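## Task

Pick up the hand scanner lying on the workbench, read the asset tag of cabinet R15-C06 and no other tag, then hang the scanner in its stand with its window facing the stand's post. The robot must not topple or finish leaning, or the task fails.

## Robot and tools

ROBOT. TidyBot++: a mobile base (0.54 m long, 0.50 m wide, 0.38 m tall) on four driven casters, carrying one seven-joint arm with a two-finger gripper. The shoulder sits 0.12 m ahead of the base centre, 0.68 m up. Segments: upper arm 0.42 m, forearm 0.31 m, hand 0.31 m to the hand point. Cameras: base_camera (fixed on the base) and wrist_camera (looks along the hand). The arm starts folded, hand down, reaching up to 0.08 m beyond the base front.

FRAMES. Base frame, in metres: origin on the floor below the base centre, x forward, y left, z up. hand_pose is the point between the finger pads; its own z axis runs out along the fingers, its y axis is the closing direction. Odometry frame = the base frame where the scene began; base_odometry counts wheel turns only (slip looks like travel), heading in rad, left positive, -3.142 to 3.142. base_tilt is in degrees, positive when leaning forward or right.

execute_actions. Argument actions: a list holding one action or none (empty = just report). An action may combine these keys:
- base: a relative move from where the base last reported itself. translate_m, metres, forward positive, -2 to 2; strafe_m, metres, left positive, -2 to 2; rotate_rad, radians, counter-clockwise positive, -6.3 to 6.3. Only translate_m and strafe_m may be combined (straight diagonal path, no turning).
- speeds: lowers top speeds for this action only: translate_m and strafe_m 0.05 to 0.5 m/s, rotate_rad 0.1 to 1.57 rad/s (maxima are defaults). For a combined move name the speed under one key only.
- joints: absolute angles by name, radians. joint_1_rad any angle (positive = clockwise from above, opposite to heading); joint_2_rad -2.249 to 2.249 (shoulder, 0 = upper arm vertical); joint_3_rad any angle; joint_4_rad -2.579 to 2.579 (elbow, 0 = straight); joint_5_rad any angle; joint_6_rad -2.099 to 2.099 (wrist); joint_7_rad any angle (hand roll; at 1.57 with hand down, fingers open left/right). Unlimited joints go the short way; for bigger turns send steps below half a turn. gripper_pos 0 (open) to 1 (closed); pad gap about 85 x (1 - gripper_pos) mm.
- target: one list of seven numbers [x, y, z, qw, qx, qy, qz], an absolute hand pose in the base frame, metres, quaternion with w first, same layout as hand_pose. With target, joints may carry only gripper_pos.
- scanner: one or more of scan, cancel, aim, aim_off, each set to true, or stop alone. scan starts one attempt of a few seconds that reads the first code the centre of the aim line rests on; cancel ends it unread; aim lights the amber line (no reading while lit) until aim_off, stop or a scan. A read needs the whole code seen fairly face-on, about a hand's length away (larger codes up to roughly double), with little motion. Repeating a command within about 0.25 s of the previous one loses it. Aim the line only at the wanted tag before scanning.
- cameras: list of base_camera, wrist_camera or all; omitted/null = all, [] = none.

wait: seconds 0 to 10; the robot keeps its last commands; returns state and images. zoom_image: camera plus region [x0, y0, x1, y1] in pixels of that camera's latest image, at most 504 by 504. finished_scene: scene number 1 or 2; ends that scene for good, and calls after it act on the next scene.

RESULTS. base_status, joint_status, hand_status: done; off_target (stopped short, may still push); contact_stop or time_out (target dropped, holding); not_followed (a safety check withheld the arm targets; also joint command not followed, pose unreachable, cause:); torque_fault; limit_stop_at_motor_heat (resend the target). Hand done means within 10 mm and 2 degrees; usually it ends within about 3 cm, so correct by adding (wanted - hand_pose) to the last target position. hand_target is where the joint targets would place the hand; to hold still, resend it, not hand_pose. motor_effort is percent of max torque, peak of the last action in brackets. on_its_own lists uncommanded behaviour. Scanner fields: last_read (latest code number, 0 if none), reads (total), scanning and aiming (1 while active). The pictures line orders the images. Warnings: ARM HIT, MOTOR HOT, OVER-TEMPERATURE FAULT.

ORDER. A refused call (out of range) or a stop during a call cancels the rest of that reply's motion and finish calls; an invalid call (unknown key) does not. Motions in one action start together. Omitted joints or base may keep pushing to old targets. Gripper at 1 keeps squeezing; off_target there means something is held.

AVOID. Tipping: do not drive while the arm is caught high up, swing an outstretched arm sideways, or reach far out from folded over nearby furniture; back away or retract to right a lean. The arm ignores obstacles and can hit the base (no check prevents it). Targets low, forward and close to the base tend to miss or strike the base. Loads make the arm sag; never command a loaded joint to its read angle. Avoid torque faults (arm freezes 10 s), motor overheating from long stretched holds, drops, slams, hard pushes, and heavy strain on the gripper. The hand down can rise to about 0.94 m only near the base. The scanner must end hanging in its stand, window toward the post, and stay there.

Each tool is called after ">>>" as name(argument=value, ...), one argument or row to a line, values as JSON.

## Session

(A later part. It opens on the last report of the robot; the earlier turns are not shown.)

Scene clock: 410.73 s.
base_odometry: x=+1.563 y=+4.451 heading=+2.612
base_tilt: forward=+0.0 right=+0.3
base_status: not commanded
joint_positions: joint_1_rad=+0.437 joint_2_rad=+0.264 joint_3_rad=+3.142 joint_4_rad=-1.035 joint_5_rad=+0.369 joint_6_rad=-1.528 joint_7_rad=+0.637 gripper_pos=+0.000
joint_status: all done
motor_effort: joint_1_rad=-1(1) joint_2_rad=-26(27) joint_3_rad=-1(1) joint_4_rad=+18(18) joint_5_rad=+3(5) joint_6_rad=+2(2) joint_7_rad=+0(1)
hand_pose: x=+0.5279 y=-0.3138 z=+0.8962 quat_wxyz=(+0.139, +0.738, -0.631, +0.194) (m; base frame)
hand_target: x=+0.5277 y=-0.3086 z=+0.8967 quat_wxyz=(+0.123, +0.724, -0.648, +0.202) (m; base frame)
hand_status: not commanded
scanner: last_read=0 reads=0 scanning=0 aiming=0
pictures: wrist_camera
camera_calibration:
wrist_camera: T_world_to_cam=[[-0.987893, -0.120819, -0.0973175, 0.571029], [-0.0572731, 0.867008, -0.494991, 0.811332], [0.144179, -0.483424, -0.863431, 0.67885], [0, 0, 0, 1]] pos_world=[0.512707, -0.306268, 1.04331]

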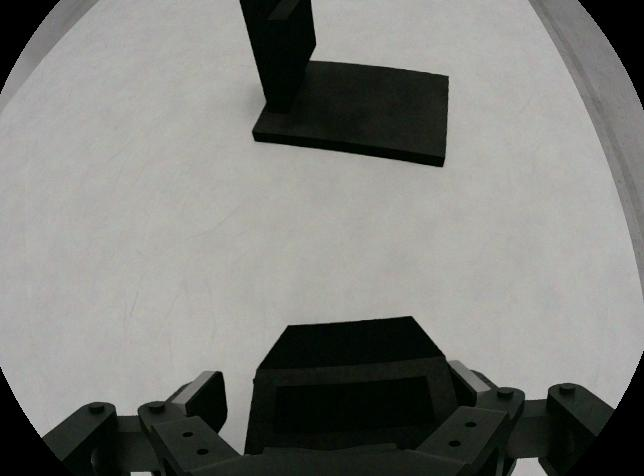

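>>> execute_actions(
  actions=[
    {"joints":{"joint_1_rad":0.441,"joint_2_rad":0.246,"joint_3_rad":3.1416,"joint_4_rad":-1.056,"joint_5_rad":0.455,"joint_6_rad":-1.583,"joint_7_rad":0.590,"gripper_pos":0}},
  ],
  cameras=["wrist_camera"],
)

>>> zoom_image(
  camera="wrist_camera",
  region=[180, 300, 480, 476],
)

Scene clock: 418.40 s.
base_odometry: x=+1.563 y=+4.451 heading=+2.612
base_tilt: forward=+0.0 right=+0.3
base_status: not commanded
joint_positions: joint_1_rad=+0.437 joint_2_rad=+0.263 joint_3_rad=+3.142 joint_4_rad=-1.035 joint_5_rad=+0.437 joint_6_rad=-1.571 joint_7_rad=+0.636 gripper_pos=+0.000
joint_status: all done
motor_effort: joint_1_rad=+1(3) joint_2_rad=-26(29) joint_3_rad=+1(2) joint_4_rad=+17(19) joint_5_rad=+5(5) joint_6_rad=+1(2) joint_7_rad=+1(1)
hand_pose: x=+0.5057 y=-0.3250 z=+0.9009 quat_wxyz=(+0.176, +0.730, -0.635, +0.181) (m; base frame)
hand_target: x=+0.4918 y=-0.3258 z=+0.9027 quat_wxyz=(+0.182, +0.712, -0.654, +0.180) (m; base frame)
hand_status: not commanded
scanner: last_read=0 reads=0 scanning=0 aiming=0
pictures: wrist_camera
camera_calibration:
wrist_camera: T_world_to_cam=[[-0.995486, -0.088854, -0.0333467, 0.504813], [-0.0582376, 0.849354, -0.524601, 0.843482], [0.074936, -0.520292, -0.850695, 0.692225], [0, 0, 0, 1]] pos_world=[0.499785, -0.311401, 1.0482]

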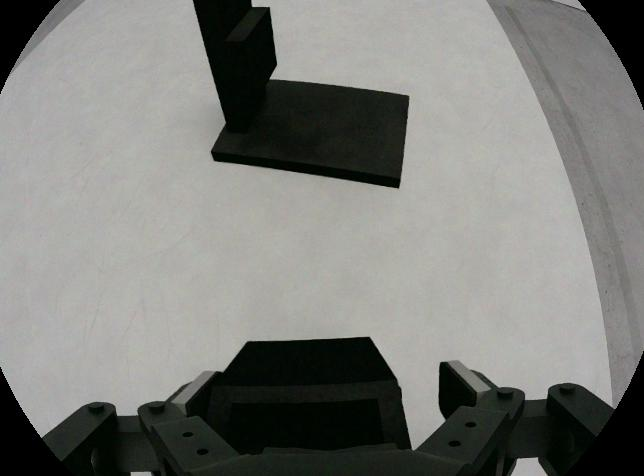

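Scaled by 1.680.

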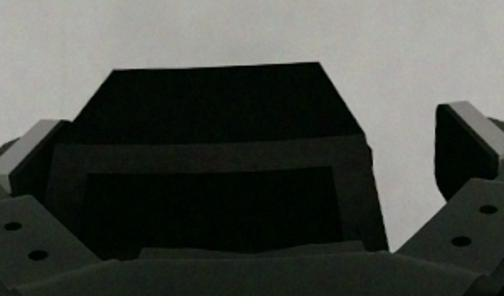

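>>> execute_actions(
  actions=[
    {"joints":{"joint_5_rad":0.372}},
  ],
  cameras=["wrist_camera"],
)

>>> zoom_image(
  camera="wrist_camera",
  region=[180, 300, 480, 476],
)

Scene clock: 424.53 s.
base_odometry: x=+1.563 y=+4.451 heading=+2.612
base_tilt: forward=+0.0 right=+0.3
base_status: not commanded
joint_positions: joint_1_rad=+0.437 joint_2_rad=+0.263 joint_3_rad=+3.142 joint_4_rad=-1.037 joint_5_rad=+0.388 joint_6_rad=-1.571 joint_7_rad=+0.636 gripper_pos=+0.000
joint_status: all done
motor_effort: joint_1_rad=+0(2) joint_2_rad=-26(27) joint_3_rad=-1(2) joint_4_rad=+18(18) joint_5_rad=+4(5) joint_6_rad=+1(2) joint_7_rad=+1(1)
hand_pose: x=+0.5128 y=-0.3129 z=+0.8943 quat_wxyz=(+0.153, +0.736, -0.636, +0.175) (m; base frame)
hand_target: x=+0.5044 y=-0.3055 z=+0.8927 quat_wxyz=(+0.143, +0.722, -0.656, +0.170) (m; base frame)
hand_status: not commanded
scanner: last_read=0 reads=0 scanning=0 aiming=0
pictures: wrist_camera
camera_calibration:
wrist_camera: T_world_to_cam=[[-0.993431, -0.0998238, -0.0559551, 0.528449], [-0.0600074, 0.870753, -0.488046, 0.805079], [0.0974417, -0.481482, -0.871023, 0.711183], [0, 0, 0, 1]] pos_world=[0.503989, -0.305851, 1.04194]

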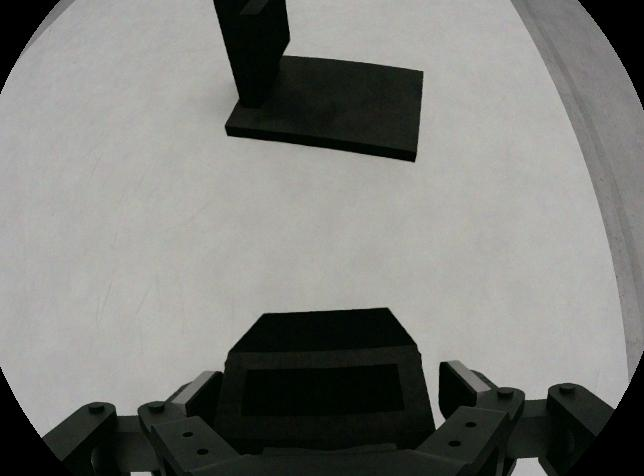

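Scaled by 1.680.

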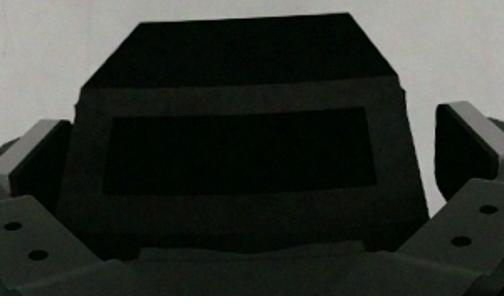

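>>> execute_actions(
  actions=[
    {"joints":{"joint_1_rad":0.456,"joint_2_rad":0.272,"joint_4_rad":-0.976,"joint_6_rad":-1.62}},
  ],
  cameras=["wrist_camera"],
)

>>> zoom_image(
  camera="wrist_camera",
  region=[180, 300, 480, 476],
)

Scene clock: 437.03 s.
base_odometry: x=+1.563 y=+4.451 heading=+2.612
base_tilt: forward=+0.0 right=+0.3
base_status: not commanded
joint_positions: joint_1_rad=+0.443 joint_2_rad=+0.272 joint_3_rad=+3.142 joint_4_rad=-0.986 joint_5_rad=+0.388 joint_6_rad=-1.579 joint_7_rad=+0.636 gripper_pos=+0.000
joint_status: all done
motor_effort: joint_1_rad=+0(1) joint_2_rad=-27(28) joint_3_rad=+0(1) joint_4_rad=+18(19) joint_5_rad=+4(4) joint_6_rad=+2(2) joint_7_rad=+1(1)
hand_pose: x=+0.5194 y=-0.3190 z=+0.9089 quat_wxyz=(+0.148, +0.729, -0.640, +0.191) (m; base frame)
hand_target: x=+0.5085 y=-0.3154 z=+0.9072 quat_wxyz=(+0.141, +0.710, -0.667, +0.177) (m; base frame)
hand_status: not commanded
scanner: last_read=0 reads=0 scanning=0 aiming=0
pictures: wrist_camera
camera_calibration:
wrist_camera: T_world_to_cam=[[-0.991952, -0.0924191, -0.0865399, 0.564577], [-0.0367176, 0.864116, -0.501951, 0.816371], [0.12117, -0.494734, -0.860556, 0.694211], [0, 0, 0, 1]] pos_world=[0.505891, -0.309812, 1.05604]

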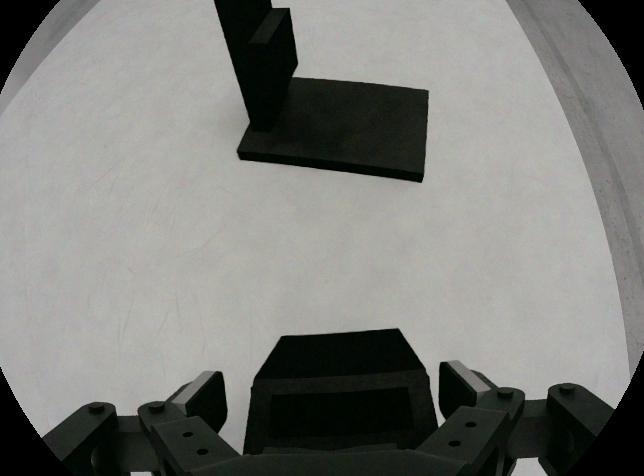

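Scaled by 1.680.

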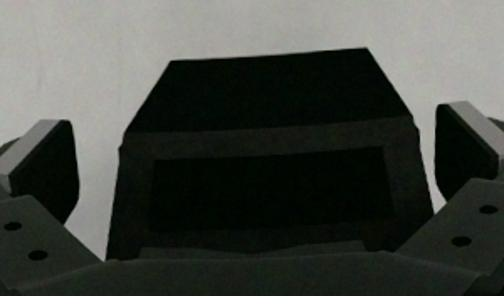

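>>> execute_actions(
  actions=[
    {"joints":{"joint_1_rad":0.472,"joint_2_rad":0.270,"joint_4_rad":-1.030,"joint_7_rad":0.58}},
  ],
  cameras=["wrist_camera"],
)

>>> zoom_image(
  camera="wrist_camera",
  region=[180, 300, 480, 476],
)

Scene clock: 453.57 s.
base_odometry: x=+1.563 y=+4.451 heading=+2.612
base_tilt: forward=+0.0 right=+0.3
base_status: not commanded
joint_positions: joint_1_rad=+0.459 joint_2_rad=+0.274 joint_3_rad=+3.142 joint_4_rad=-1.018 joint_5_rad=+0.388 joint_6_rad=-1.579 joint_7_rad=+0.627 gripper_pos=+0.000
joint_status: all done
motor_effort: joint_1_rad=+1(1) joint_2_rad=-27(28) joint_3_rad=+0(1) joint_4_rad=+17(19) joint_5_rad=+5(5) joint_6_rad=+1(2) joint_7_rad=+0(1)
hand_pose: x=+0.5092 y=-0.3231 z=+0.8956 quat_wxyz=(+0.153, +0.725, -0.649, +0.174) (m; base frame)
hand_target: x=+0.4939 y=-0.3168 z=+0.8881 quat_wxyz=(+0.149, +0.707, -0.674, +0.152) (m; base frame)
hand_status: not commanded
scanner: last_read=0 reads=0 scanning=0 aiming=0
pictures: wrist_camera
camera_calibration:
wrist_camera: T_world_to_cam=[[-0.995882, -0.0664877, -0.0616382, 0.541045], [-0.028083, 0.872638, -0.48756, 0.798308], [0.0862046, -0.483821, -0.870911, 0.712613], [0, 0, 0, 1]] pos_world=[0.499805, -0.315884, 1.04319]

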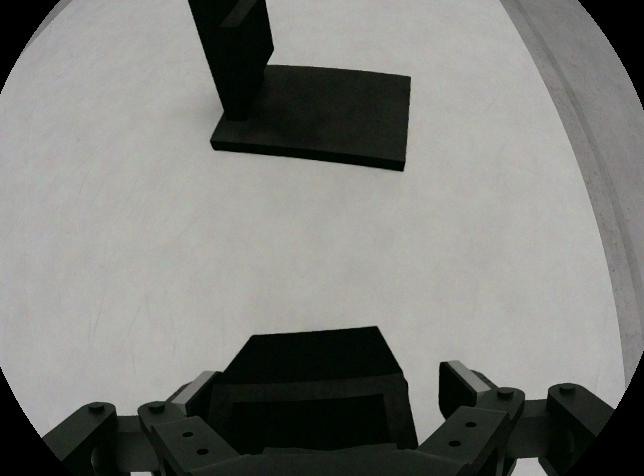

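Scaled by 1.680.

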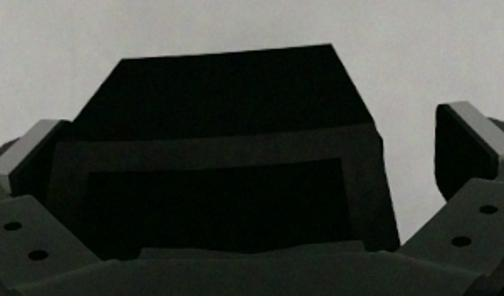

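>>> execute_actions(
  actions=[
    {"joints":{"joint_1_rad":0.443,"joint_2_rad":0.286,"joint_4_rad":-0.991}},
  ],
  cameras=["wrist_camera"],
)

>>> zoom_image(
  camera="wrist_camera",
  region=[180, 300, 480, 476],
)

Scene clock: 465.90 s.
base_odometry: x=+1.563 y=+4.451 heading=+2.612
base_tilt: forward=+0.0 right=+0.3
base_status: not commanded
joint_positions: joint_1_rad=+0.450 joint_2_rad=+0.285 joint_3_rad=+3.142 joint_4_rad=-0.998 joint_5_rad=+0.388 joint_6_rad=-1.579 joint_7_rad=+0.627 gripper_pos=+0.000
joint_status: all done
motor_effort: joint_1_rad=+0(2) joint_2_rad=-27(28) joint_3_rad=-1(1) joint_4_rad=+18(19) joint_5_rad=+4(5) joint_6_rad=+2(2) joint_7_rad=+1(1)
hand_pose: x=+0.5176 y=-0.3222 z=+0.8976 quat_wxyz=(+0.151, +0.726, -0.646, +0.179) (m; base frame)
hand_target: x=+0.5128 y=-0.3105 z=+0.8947 quat_wxyz=(+0.143, +0.715, -0.665, +0.165) (m; base frame)
hand_status: not commanded
scanner: last_read=0 reads=0 scanning=0 aiming=0
pictures: wrist_camera
camera_calibration:
wrist_camera: T_world_to_cam=[[-0.994746, -0.0755735, -0.0690595, 0.552735], [-0.0320451, 0.870534, -0.491063, 0.803274], [0.09723, -0.48627, -0.868382, 0.705263], [0, 0, 0, 1]] pos_world=[0.506999, -0.314557, 1.04507]

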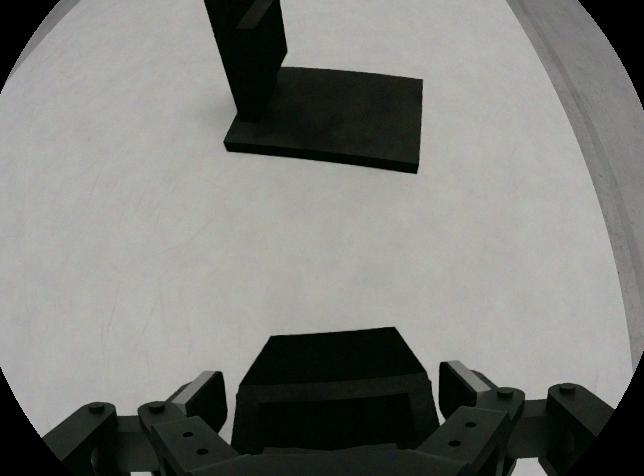

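Scaled by 1.680.

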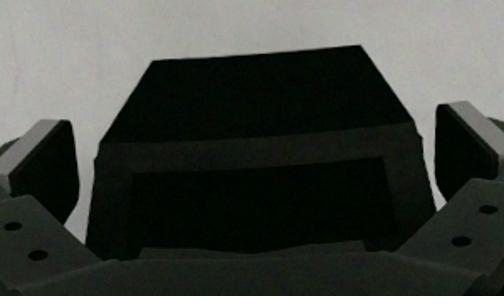

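>>> execute_actions(
  actions=[
    {"joints":{"gripper_pos":0.36}},
  ],
  cameras=["wrist_camera"],
)

Scene clock: 470.23 s.
base_odometry: x=+1.563 y=+4.451 heading=+2.612
base_tilt: forward=+0.0 right=+0.3
base_status: not commanded
joint_positions: joint_1_rad=+0.450 joint_2_rad=+0.274 joint_3_rad=+3.142 joint_4_rad=-0.984 joint_5_rad=+0.388 joint_6_rad=-1.581 joint_7_rad=+0.626 gripper_pos=+0.317
joint_status: gripper_pos off_target (ended at +0.317, target +0.360)
motor_effort: joint_1_rad=+1(2) joint_2_rad=-25(29) joint_3_rad=+0(1) joint_4_rad=+17(19) joint_5_rad=+4(5) joint_6_rad=+2(3) joint_7_rad=+0(1)
hand_pose: x=+0.5172 y=-0.3219 z=+0.9081 quat_wxyz=(+0.148, +0.724, -0.647, +0.190) (m; base frame)
hand_target: x=+0.5128 y=-0.3105 z=+0.8947 quat_wxyz=(+0.143, +0.715, -0.665, +0.165) (m; base frame)
hand_status: not commanded
scanner: last_read=0 reads=0 scanning=0 aiming=0
pictures: wrist_camera
camera_calibration:
wrist_camera: T_world_to_cam=[[-0.993166, -0.0755824, -0.0889303, 0.570269], [-0.0211018, 0.865707, -0.500106, 0.809155], [0.114787, -0.494812, -0.861386, 0.696427], [0, 0, 0, 1]] pos_world=[0.503506, -0.312789, 1.05527]

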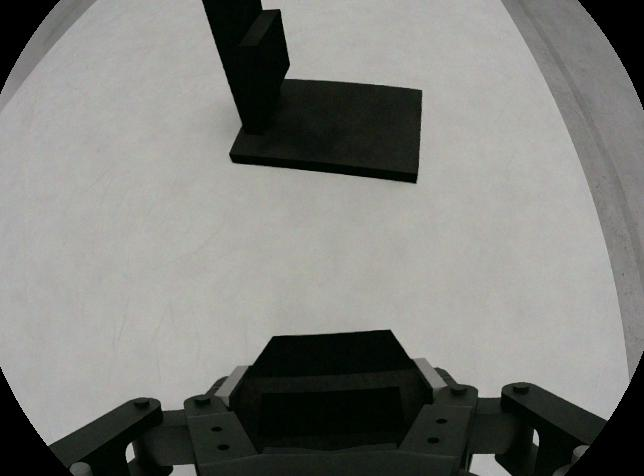

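>>> zoom_image(
  camera="wrist_camera",
  region=[180, 300, 480, 476],
)

Scaled by 1.680.

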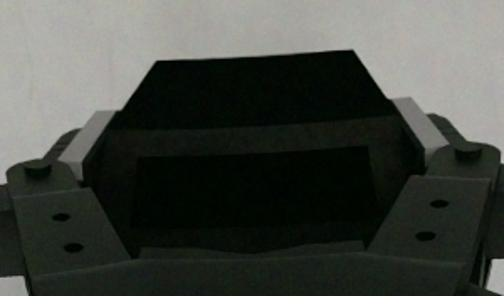

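>>> execute_actions(
  actions=[
    {"joints":{"joint_1_rad":0.443,"joint_2_rad":0.30,"joint_4_rad":-0.79,"joint_6_rad":-1.74,"gripper_pos":0.42}},
  ],
  cameras=["wrist_camera"],
)

Scene clock: 491.63 s.
base_odometry: x=+1.563 y=+4.451 heading=+2.612
base_tilt: forward=+0.0 right=+0.3
base_status: not commanded
joint_positions: joint_1_rad=+0.450 joint_2_rad=+0.319 joint_3_rad=+3.142 joint_4_rad=-0.811 joint_5_rad=+0.388 joint_6_rad=-1.693 joint_7_rad=+0.626 gripper_pos=+0.317
joint_status: gripper_pos off_target (ended at +0.317, target +0.420); the others done
motor_effort: joint_1_rad=+0(1) joint_2_rad=-30(32) joint_3_rad=+0(1) joint_4_rad=+19(21) joint_5_rad=+4(5) joint_6_rad=+2(3) joint_7_rad=+1(1)
hand_pose: x=+0.5223 y=-0.3234 z=+0.9407 quat_wxyz=(+0.141, +0.708, -0.663, +0.196) (m; base frame)
hand_target: x=+0.5134 y=-0.3091 z=+0.9514 quat_wxyz=(+0.127, +0.693, -0.682, +0.194) (m; base frame)
hand_status: not commanded
scanner: last_read=0 reads=0 scanning=0 aiming=0
pictures: wrist_camera
camera_calibration:
wrist_camera: T_world_to_cam=[[-0.992333, -0.0359608, -0.118244, 0.618082], [0.0278301, 0.867145, -0.497278, 0.79906], [0.120417, -0.496756, -0.859496, 0.717772], [0, 0, 0, 1]] pos_world=[0.504674, -0.314117, 1.08736]

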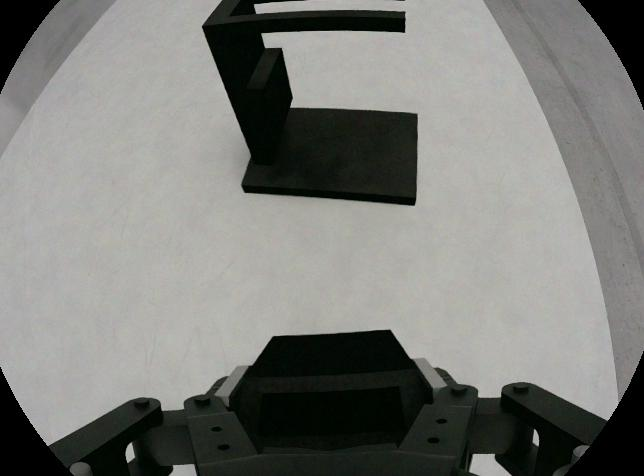

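>>> execute_actions(
  actions=[
    {"joints":{"joint_1_rad":-0.008,"joint_2_rad":-0.50,"joint_3_rad":3.1416,"joint_4_rad":-1.18,"joint_5_rad":-0.03,"joint_6_rad":-0.84,"joint_7_rad":1.64,"gripper_pos":0.9}},
  ],
  cameras=["wrist_camera"],
)

Scene clock: 518.47 s.
base_odometry: x=+1.563 y=+4.451 heading=+2.612
base_tilt: forward=+0.0 right=+0.3
base_status: not commanded
joint_positions: joint_1_rad=+0.007 joint_2_rad=-0.495 joint_3_rad=+3.142 joint_4_rad=-1.171 joint_5_rad=+0.042 joint_6_rad=-0.912 joint_7_rad=+1.591 gripper_pos=+0.317
joint_status: gripper_pos off_target (ended at +0.317, target +0.900); the others done
motor_effort: joint_1_rad=+0(2) joint_2_rad=+1(33) joint_3_rad=+0(1) joint_4_rad=+18(21) joint_5_rad=+1(5) joint_6_rad=+10(10) joint_7_rad=+0(2)
hand_pose: x=+0.4266 y=-0.0114 z=+1.2925 quat_wxyz=(+0.030, +0.713, +0.002, +0.701) (m; base frame)
hand_target: x=+0.4257 y=+0.0108 z=+1.3114 quat_wxyz=(+0.007, +0.688, +0.028, +0.725) (m; base frame)
hand_status: not commanded
scanner: last_read=0 reads=0 scanning=0 aiming=0
pictures: wrist_camera
camera_calibration:
wrist_camera: T_world_to_cam=[[-0.00930243, -0.999756, -0.0200175, 0.0186647], [0.0271062, 0.0197589, -0.999437, 1.34579], [0.999589, -0.0098398, 0.0269157, -0.328501], [0, 0, 0, 1]] pos_world=[0.292061, -0.0111636, 1.35425]

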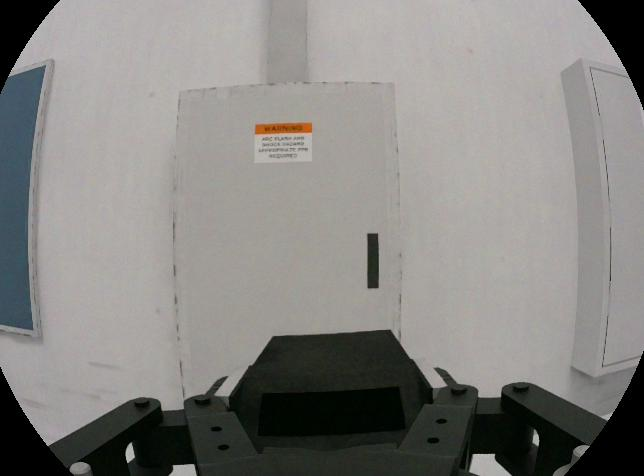

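>>> execute_actions(
  actions=[
    {"base":{"translate_m":-0.65}},
  ],
  cameras=["base_camera"],
)

>>> execute_actions(
  actions=[
    {"base":{"rotate_rad":-1.57},"speeds":{"rotate_rad":1.2}},
  ],
  cameras=["wrist_camera","base_camera"],
)

Scene clock: 526.67 s.
base_odometry: x=+2.124 y=+4.122 heading=+2.611
base_tilt: forward=+0.0 right=+0.3
base_status: done
joint_positions: joint_1_rad=+0.006 joint_2_rad=-0.497 joint_3_rad=+3.142 joint_4_rad=-1.175 joint_5_rad=+0.039 joint_6_rad=-0.908 joint_7_rad=+1.593 gripper_pos=+0.317
joint_status: not commanded
motor_effort: joint_1_rad=+0(1) joint_2_rad=+1(4) joint_3_rad=+0(1) joint_4_rad=+19(20) joint_5_rad=+1(2) joint_6_rad=+10(10) joint_7_rad=+1(1)
hand_pose: x=+0.4265 y=-0.0104 z=+1.2919 quat_wxyz=(+0.029, +0.712, +0.003, +0.701) (m; base frame)
hand_target: x=+0.4257 y=+0.0108 z=+1.3114 quat_wxyz=(+0.007, +0.688, +0.028, +0.725) (m; base frame)
hand_status: not commanded
scanner: last_read=0 reads=0 scanning=0 aiming=0
pictures: base_camera

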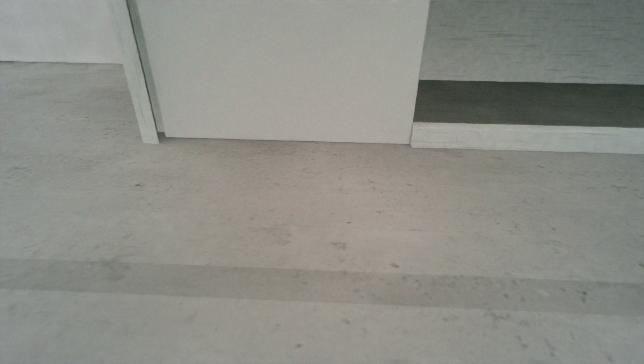

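Scene clock: 529.03 s.
base_odometry: x=+2.124 y=+4.122 heading=+1.042
base_tilt: forward=+0.0 right=+0.3
base_status: done
joint_positions: joint_1_rad=+0.004 joint_2_rad=-0.497 joint_3_rad=+3.142 joint_4_rad=-1.175 joint_5_rad=+0.036 joint_6_rad=-0.908 joint_7_rad=+1.593 gripper_pos=+0.317
joint_status: not commanded
motor_effort: joint_1_rad=+0(1) joint_2_rad=+1(2) joint_3_rad=+0(2) joint_4_rad=+19(19) joint_5_rad=+1(2) joint_6_rad=+10(10) joint_7_rad=+0(1)
hand_pose: x=+0.4266 y=-0.0090 z=+1.2919 quat_wxyz=(+0.027, +0.712, +0.004, +0.701) (m; base frame)
hand_target: x=+0.4257 y=+0.0108 z=+1.3114 quat_wxyz=(+0.007, +0.688, +0.028, +0.725) (m; base frame)
hand_status: not commanded
scanner: last_read=0 reads=0 scanning=0 aiming=0
pictures: base_camera, wrist_camera
camera_calibration:
wrist_camera: T_world_to_cam=[[-0.00169257, -0.999764, -0.0216727, 0.0199029], [0.0281755, 0.0216165, -0.999369, 1.34464], [0.999602, -0.00230214, 0.0281323, -0.329991], [0, 0, 0, 1]] pos_world=[0.292008, -0.00992792, 1.35351]

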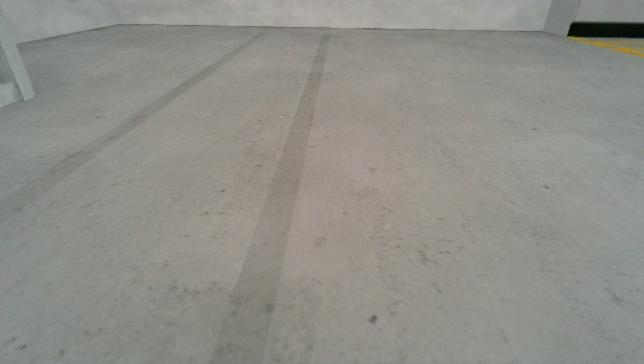

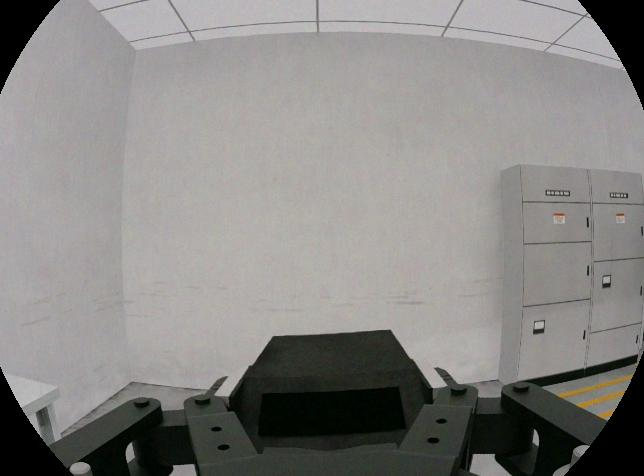

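>>> execute_actions(
  actions=[
    {"base":{"translate_m":-2.0}},
  ],
  cameras=["wrist_camera"],
)

>>> execute_actions(
  actions=[
    {"base":{"translate_m":-2.0}},
  ],
  cameras=["wrist_camera","base_camera"],
)

Scene clock: 541.07 s.
base_odometry: x=+1.113 y=+2.396 heading=+1.041
base_tilt: forward=+0.0 right=+0.3
base_status: done
joint_positions: joint_1_rad=+0.004 joint_2_rad=-0.498 joint_3_rad=+3.142 joint_4_rad=-1.176 joint_5_rad=+0.036 joint_6_rad=-0.907 joint_7_rad=+1.593 gripper_pos=+0.317
joint_status: not commanded
motor_effort: joint_1_rad=+0(1) joint_2_rad=+1(5) joint_3_rad=+0(1) joint_4_rad=+19(20) joint_5_rad=+1(2) joint_6_rad=+10(10) joint_7_rad=+1(1)
hand_pose: x=+0.4265 y=-0.0090 z=+1.2918 quat_wxyz=(+0.027, +0.712, +0.004, +0.702) (m; base frame)
hand_target: x=+0.4257 y=+0.0108 z=+1.3114 quat_wxyz=(+0.007, +0.688, +0.028, +0.725) (m; base frame)
hand_status: not commanded
scanner: last_read=0 reads=0 scanning=0 aiming=0
pictures: wrist_camera
camera_calibration:
wrist_camera: T_world_to_cam=[[-0.00166412, -0.999766, -0.0215643, 0.0197553], [0.0285844, 0.0215079, -0.99936, 1.34441], [0.99959, -0.00227946, 0.0285419, -0.330435], [0, 0, 0, 1]] pos_world=[0.291903, -0.00991799, 1.35341]

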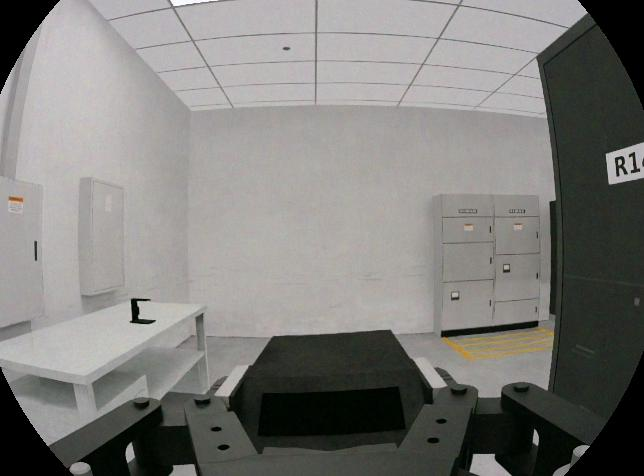

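Scene clock: 546.53 s.
base_odometry: x=+0.103 y=+0.670 heading=+1.041
base_tilt: forward=+0.0 right=+0.3
base_status: done
joint_positions: joint_1_rad=+0.004 joint_2_rad=-0.498 joint_3_rad=+3.142 joint_4_rad=-1.177 joint_5_rad=+0.036 joint_6_rad=-0.906 joint_7_rad=+1.593 gripper_pos=+0.317
joint_status: not commanded
motor_effort: joint_1_rad=+0(1) joint_2_rad=+1(5) joint_3_rad=+0(1) joint_4_rad=+19(20) joint_5_rad=+1(2) joint_6_rad=+10(10) joint_7_rad=+0(1)
hand_pose: x=+0.4268 y=-0.0090 z=+1.2915 quat_wxyz=(+0.027, +0.712, +0.004, +0.701) (m; base frame)
hand_target: x=+0.4257 y=+0.0108 z=+1.3114 quat_wxyz=(+0.007, +0.688, +0.028, +0.725) (m; base frame)
hand_status: not commanded
scanner: last_read=0 reads=0 scanning=0 aiming=0
pictures: base_camera, wrist_camera
camera_calibration:
wrist_camera: T_world_to_cam=[[-0.00166418, -0.999767, -0.0215241, 0.019699], [0.0281114, 0.0214688, -0.999374, 1.34431], [0.999603, -0.00226821, 0.0280691, -0.330056], [0, 0, 0, 1]] pos_world=[0.292167, -0.00991497, 1.35316]

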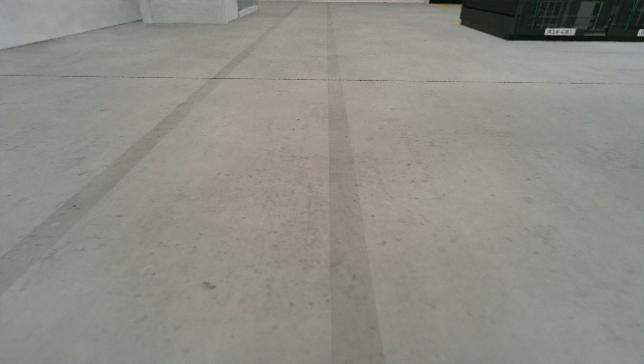

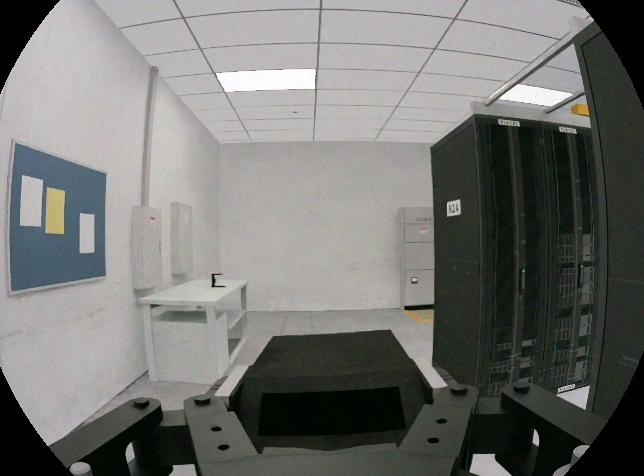

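>>> execute_actions(
  actions=[
    {"base":{"translate_m":-0.20,"strafe_m":-1.5}},
  ],
  cameras=["wrist_camera","base_camera"],
)

Scene clock: 554.97 s.
base_odometry: x=+1.296 y=-0.261 heading=+1.041
base_tilt: forward=+0.0 right=+0.3
base_status: done
joint_positions: joint_1_rad=+0.004 joint_2_rad=-0.498 joint_3_rad=+3.142 joint_4_rad=-1.177 joint_5_rad=+0.033 joint_6_rad=-0.906 joint_7_rad=+1.593 gripper_pos=+0.317
joint_status: not commanded
motor_effort: joint_1_rad=+0(1) joint_2_rad=+1(2) joint_3_rad=+0(3) joint_4_rad=+18(19) joint_5_rad=+1(2) joint_6_rad=+10(10) joint_7_rad=+0(1)
hand_pose: x=+0.4269 y=-0.0082 z=+1.2915 quat_wxyz=(+0.026, +0.712, +0.005, +0.701) (m; base frame)
hand_target: x=+0.4257 y=+0.0108 z=+1.3114 quat_wxyz=(+0.007, +0.688, +0.028, +0.725) (m; base frame)
hand_status: not commanded
scanner: last_read=0 reads=0 scanning=0 aiming=0
pictures: base_camera, wrist_camera
camera_calibration:
wrist_camera: T_world_to_cam=[[0.000698073, -0.999733, -0.0230774, 0.021473], [0.0280174, 0.0230879, -0.999341, 1.34427], [0.999607, 0.0000510441, 0.0280261, -0.330086], [0, 0, 0, 1]] pos_world=[0.292279, -0.0095523, 1.35313]

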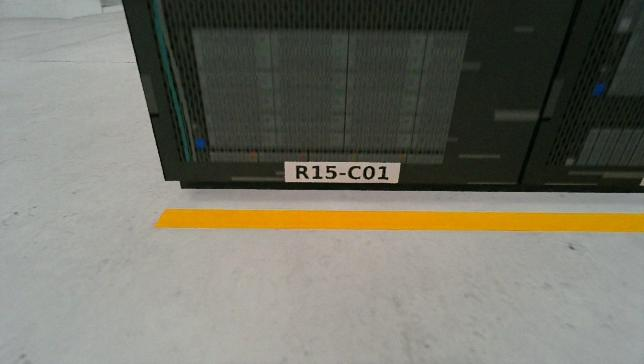

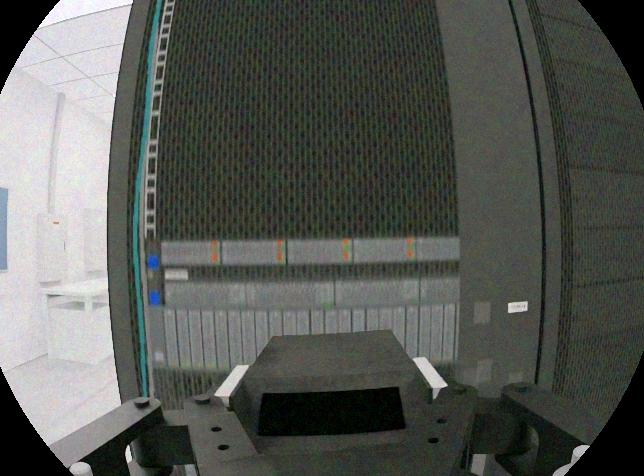

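>>> execute_actions(
  actions=[
    {"base":{"strafe_m":-2.0}},
  ],
  cameras=["wrist_camera","base_camera"],
)

Scene clock: 573.23 s.
base_odometry: x=+3.022 y=-1.273 heading=+1.041
base_tilt: forward=+0.0 right=+0.3
base_status: done
joint_positions: joint_1_rad=+0.004 joint_2_rad=-0.498 joint_3_rad=+3.142 joint_4_rad=-1.177 joint_5_rad=+0.032 joint_6_rad=-0.906 joint_7_rad=+1.593 gripper_pos=+0.317
joint_status: not commanded
motor_effort: joint_1_rad=+0(1) joint_2_rad=+1(2) joint_3_rad=+0(2) joint_4_rad=+19(19) joint_5_rad=+1(2) joint_6_rad=+10(10) joint_7_rad=+1(1)
hand_pose: x=+0.4269 y=-0.0079 z=+1.2915 quat_wxyz=(+0.025, +0.712, +0.005, +0.701) (m; base frame)
hand_target: x=+0.4257 y=+0.0108 z=+1.3114 quat_wxyz=(+0.007, +0.688, +0.028, +0.725) (m; base frame)
hand_status: not commanded
scanner: last_read=0 reads=0 scanning=0 aiming=0
pictures: base_camera, wrist_camera
camera_calibration:
wrist_camera: T_world_to_cam=[[0.00178372, -0.999714, -0.0238608, 0.0223665], [0.0280019, 0.0239014, -0.999322, 1.34425], [0.999606, 0.00111436, 0.0280365, -0.3301], [0, 0, 0, 1]] pos_world=[0.292289, -0.0094015, 1.35313]

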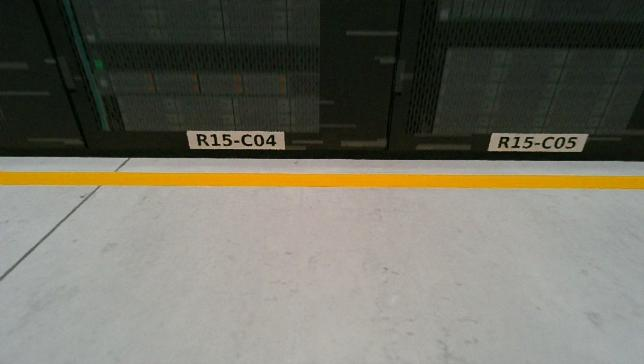

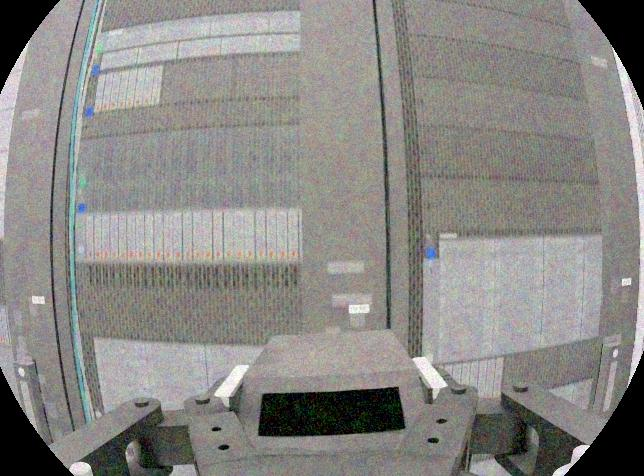

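>>> execute_actions(
  actions=[
    {"base":{"translate_m":0.20,"strafe_m":-1.22}},
  ],
  cameras=["wrist_camera","base_camera"],
)

Scene clock: 594.63 s.
base_odometry: x=+4.175 y=-1.718 heading=+1.040
base_tilt: forward=+0.0 right=+0.3
base_status: done
joint_positions: joint_1_rad=+0.004 joint_2_rad=-0.498 joint_3_rad=+3.142 joint_4_rad=-1.177 joint_5_rad=+0.031 joint_6_rad=-0.906 joint_7_rad=+1.593 gripper_pos=+0.317
joint_status: not commanded
motor_effort: joint_1_rad=+0(1) joint_2_rad=+1(2) joint_3_rad=+0(2) joint_4_rad=+19(19) joint_5_rad=+1(2) joint_6_rad=+10(10) joint_7_rad=+0(1)
hand_pose: x=+0.4269 y=-0.0076 z=+1.2915 quat_wxyz=(+0.025, +0.712, +0.005, +0.701) (m; base frame)
hand_target: x=+0.4257 y=+0.0108 z=+1.3114 quat_wxyz=(+0.007, +0.688, +0.028, +0.725) (m; base frame)
hand_status: not commanded
scanner: last_read=0 reads=0 scanning=0 aiming=0
pictures: base_camera, wrist_camera
camera_calibration:
wrist_camera: T_world_to_cam=[[0.0025634, -0.999699, -0.0243963, 0.0229771], [0.0279936, 0.0244586, -0.999309, 1.34423], [0.999605, 0.00187869, 0.0280479, -0.330115], [0, 0, 0, 1]] pos_world=[0.292296, -0.00928765, 1.35312]

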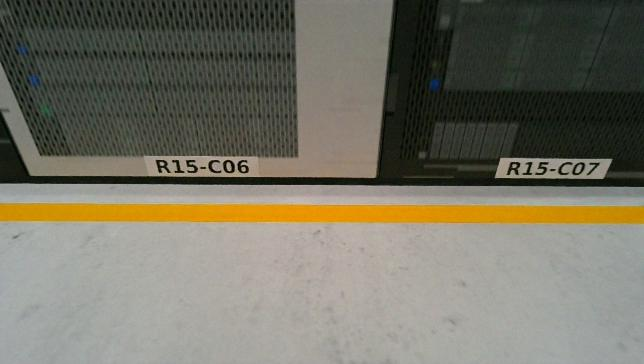

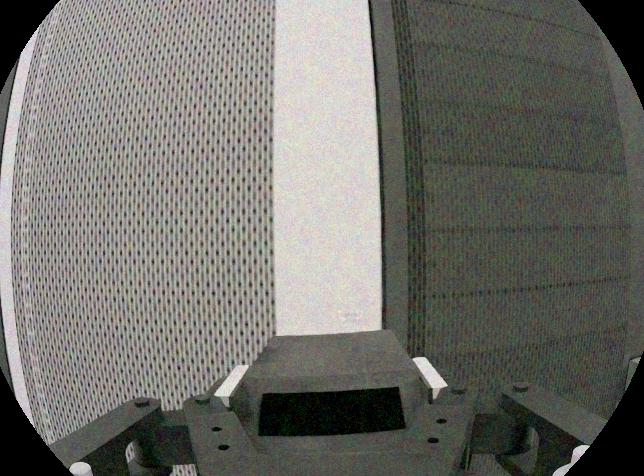

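>>> zoom_image(
  camera="wrist_camera",
  region=[250, 220, 410, 340],
)

Scaled by 3.150.

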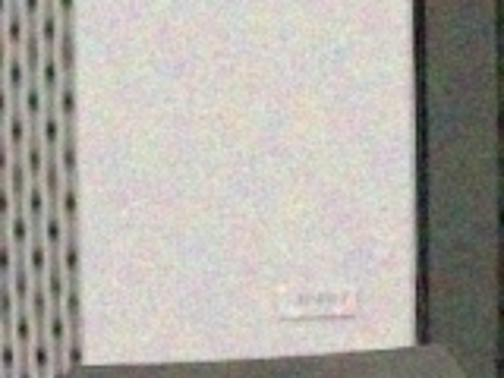

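>>> execute_actions(
  actions=[
    {"base":{"strafe_m":-0.022},"joints":{"joint_1_rad":-0.008,"joint_2_rad":-0.447,"joint_3_rad":3.1416,"joint_4_rad":-1.482,"joint_5_rad":-0.03,"joint_6_rad":-0.50,"joint_7_rad":1.64},"scanner":{"aim":true}},
  ],
  cameras=["wrist_camera"],
)

>>> zoom_image(
  camera="wrist_camera",
  region=[250, 200, 410, 320],
)

Scene clock: 614.13 s.
base_odometry: x=+4.194 y=-1.729 heading=+1.040
base_tilt: forward=+0.0 right=+0.3
base_status: done
joint_positions: joint_1_rad=+0.004 joint_2_rad=-0.435 joint_3_rad=+3.144 joint_4_rad=-1.481 joint_5_rad=+0.030 joint_6_rad=-0.571 joint_7_rad=+1.593 gripper_pos=+0.317
joint_status: all done
motor_effort: joint_1_rad=+0(1) joint_2_rad=-6(8) joint_3_rad=+0(2) joint_4_rad=+23(25) joint_5_rad=+1(3) joint_6_rad=+10(11) joint_7_rad=+0(2)
hand_pose: x=+0.5246 y=-0.0067 z=+1.2065 quat_wxyz=(+0.024, +0.723, +0.009, +0.690) (m; base frame)
hand_target: x=+0.5184 y=+0.0090 z=+1.2329 quat_wxyz=(+0.008, +0.694, +0.023, +0.720) (m; base frame)
hand_status: not commanded
scanner: last_read=0 reads=0 scanning=0 aiming=1
pictures: wrist_camera
camera_calibration:
wrist_camera: T_world_to_cam=[[0.0081985, -0.999779, -0.0193626, 0.0125355], [-0.00364474, 0.0193332, -0.999806, 1.27367], [0.99996, 0.00826748, -0.00348543, -0.387494], [0, 0, 0, 1]] pos_world=[0.392018, -0.00888788, 1.27232]

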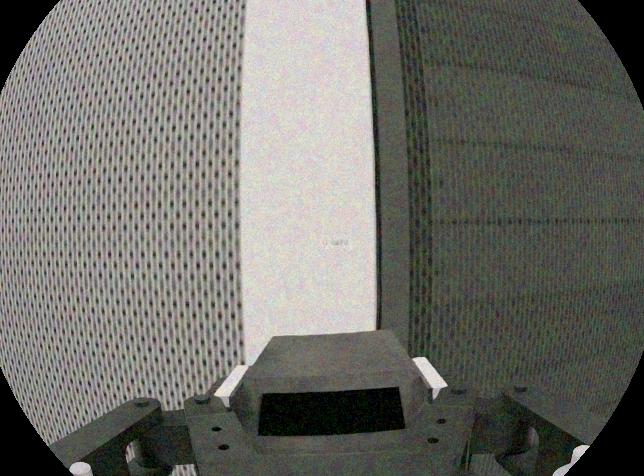

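Scaled by 3.150.

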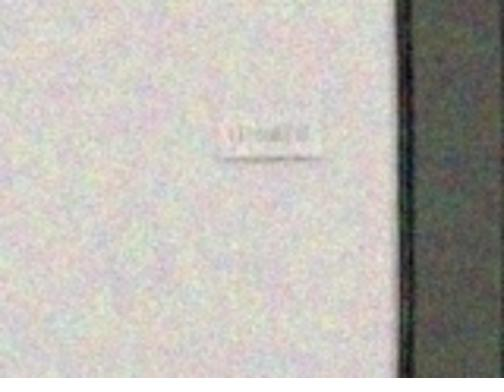

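>>> wait(
  seconds=0.3,
  cameras=["wrist_camera"],
)

>>> zoom_image(
  camera="wrist_camera",
  region=[300, 215, 380, 275],
)

>>> zoom_image(
  camera="wrist_camera",
  region=[230, 180, 430, 340],
)

Scene clock: 620.27 s.
base_odometry: x=+4.194 y=-1.729 heading=+1.040
base_tilt: forward=+0.0 right=+0.3
base_status: done
joint_positions: joint_1_rad=+0.004 joint_2_rad=-0.435 joint_3_rad=+3.144 joint_4_rad=-1.481 joint_5_rad=+0.030 joint_6_rad=-0.569 joint_7_rad=+1.593 gripper_pos=+0.317
joint_status: all done
motor_effort: joint_1_rad=+0(1) joint_2_rad=-5(8) joint_3_rad=+0(2) joint_4_rad=+23(25) joint_5_rad=+1(3) joint_6_rad=+10(11) joint_7_rad=+1(2)
hand_pose: x=+0.5246 y=-0.0067 z=+1.2071 quat_wxyz=(+0.024, +0.722, +0.009, +0.691) (m; base frame)
hand_target: x=+0.5184 y=+0.0090 z=+1.2329 quat_wxyz=(+0.008, +0.694, +0.023, +0.720) (m; base frame)
hand_status: not commanded
wait: 0.30 s; at rest from the start
scanner: last_read=0 reads=0 scanning=0 aiming=1
pictures: wrist_camera
camera_calibration:
wrist_camera: T_world_to_cam=[[0.00828878, -0.999779, -0.0193008, 0.0124408], [-0.00160767, 0.0192881, -0.999813, 1.27325], [0.999964, 0.00831826, -0.00144745, -0.389983], [0, 0, 0, 1]] pos_world=[0.391913, -0.0088765, 1.27268]

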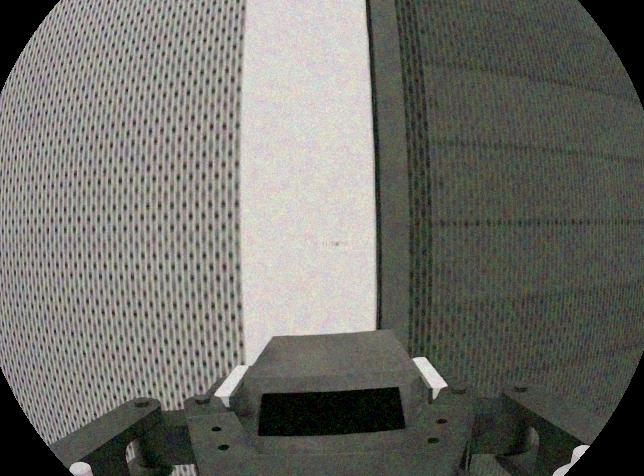

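Scaled by 6.300.

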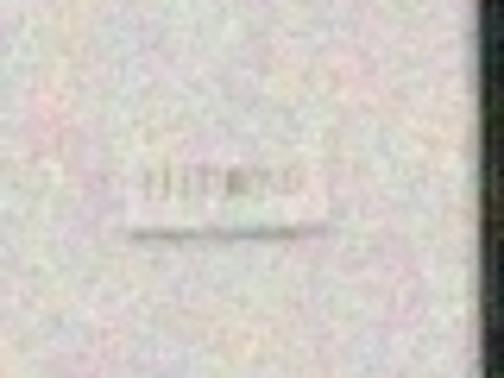

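Scaled by 2.520.

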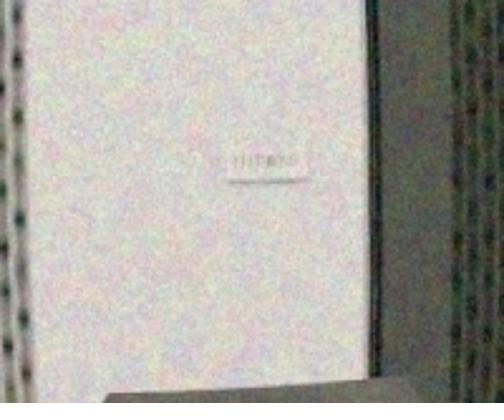

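>>> zoom_image(
  camera="wrist_camera",
  region=[210, 230, 450, 410],
)

Scaled by 2.100.

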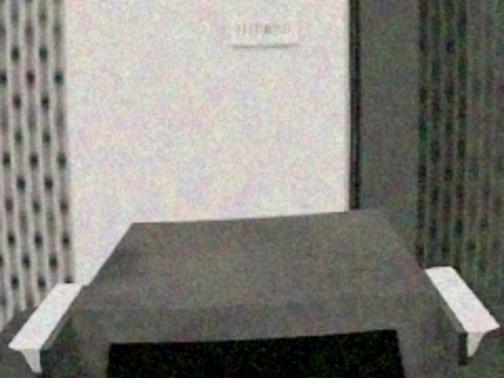

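>>> execute_actions(
  actions=[
    {"joints":{"joint_6_rad":-0.43}},
  ],
  cameras=["wrist_camera"],
)

>>> zoom_image(
  camera="wrist_camera",
  region=[230, 200, 430, 360],
)

Scene clock: 634.43 s.
base_odometry: x=+4.194 y=-1.729 heading=+1.040
base_tilt: forward=+0.0 right=+0.3
base_status: not commanded
joint_positions: joint_1_rad=+0.004 joint_2_rad=-0.435 joint_3_rad=+3.144 joint_4_rad=-1.483 joint_5_rad=+0.030 joint_6_rad=-0.488 joint_7_rad=+1.594 gripper_pos=+0.317
joint_status: all done
motor_effort: joint_1_rad=+0(0) joint_2_rad=-5(6) joint_3_rad=+0(0) joint_4_rad=+23(24) joint_5_rad=+1(2) joint_6_rad=+10(11) joint_7_rad=+1(1)
hand_pose: x=+0.5250 y=-0.0061 z=+1.2313 quat_wxyz=(+0.024, +0.694, +0.010, +0.719) (m; base frame)
hand_target: x=+0.5169 y=+0.0084 z=+1.2547 quat_wxyz=(+0.008, +0.668, +0.021, +0.744) (m; base frame)
hand_status: not commanded
scanner: last_read=0 reads=0 scanning=0 aiming=1
pictures: wrist_camera
camera_calibration:
wrist_camera: T_world_to_cam=[[0.0117564, -0.99979, -0.0167988, 0.00863144], [0.0776459, 0.017662, -0.996825, 1.2521], [0.996912, 0.0104148, 0.0778372, -0.486371], [0, 0, 0, 1]] pos_world=[0.387547, -0.00841948, 1.28613]

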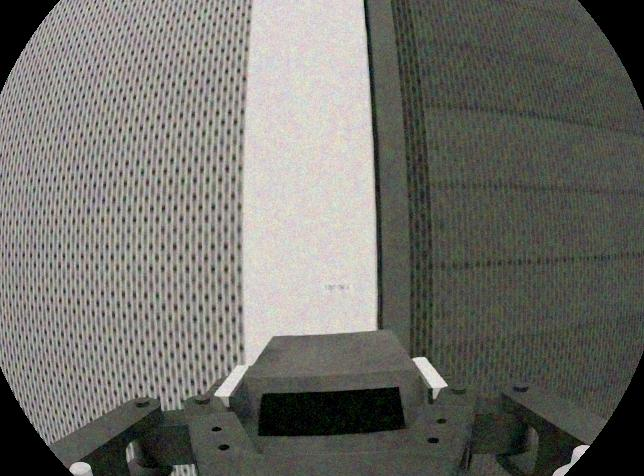

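Scaled by 2.520.

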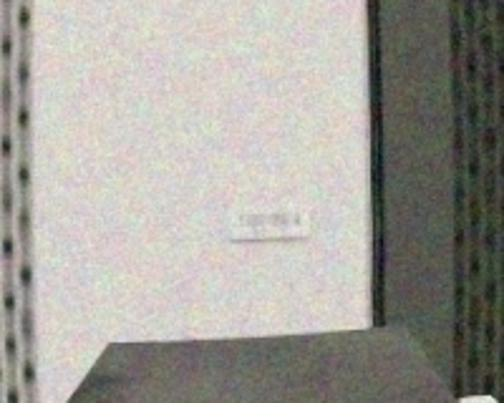

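>>> execute_actions(
  actions=[
    {"scanner":{"scan":true}},
  ],
  cameras=["wrist_camera"],
)

>>> zoom_image(
  camera="wrist_camera",
  region=[230, 200, 430, 360],
)

Scene clock: 639.50 s.
base_odometry: x=+4.194 y=-1.729 heading=+1.040
base_tilt: forward=+0.0 right=+0.3
base_status: not commanded
joint_positions: joint_1_rad=+0.004 joint_2_rad=-0.435 joint_3_rad=+3.144 joint_4_rad=-1.483 joint_5_rad=+0.030 joint_6_rad=-0.488 joint_7_rad=+1.594 gripper_pos=+0.317
joint_status: not commanded
motor_effort: joint_1_rad=+0(1) joint_2_rad=-5(6) joint_3_rad=+0(0) joint_4_rad=+23(23) joint_5_rad=+1(2) joint_6_rad=+10(10) joint_7_rad=+0(1)
hand_pose: x=+0.5250 y=-0.0061 z=+1.2313 quat_wxyz=(+0.024, +0.694, +0.010, +0.719) (m; base frame)
hand_target: x=+0.5169 y=+0.0084 z=+1.2547 quat_wxyz=(+0.008, +0.668, +0.021, +0.744) (m; base frame)
hand_status: not commanded
scanner: last_read=0 reads=0 scanning=1 aiming=0
pictures: wrist_camera
camera_calibration:
wrist_camera: T_world_to_cam=[[0.0117563, -0.99979, -0.0167974, 0.00862973], [0.0776459, 0.0176606, -0.996825, 1.2521], [0.996912, 0.0104147, 0.0778372, -0.486371], [0, 0, 0, 1]] pos_world=[0.387547, -0.00841942, 1.28613]

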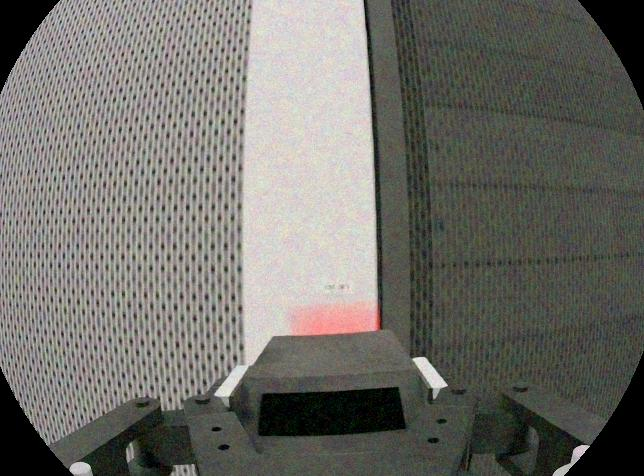

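Scaled by 2.520.

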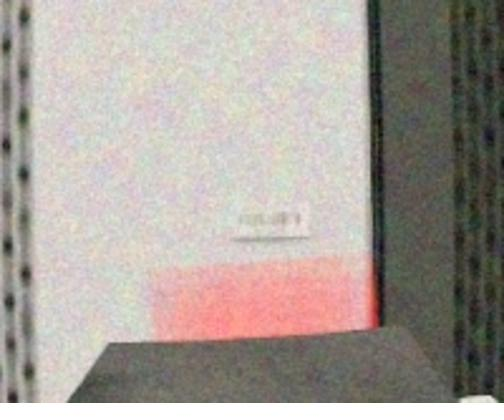

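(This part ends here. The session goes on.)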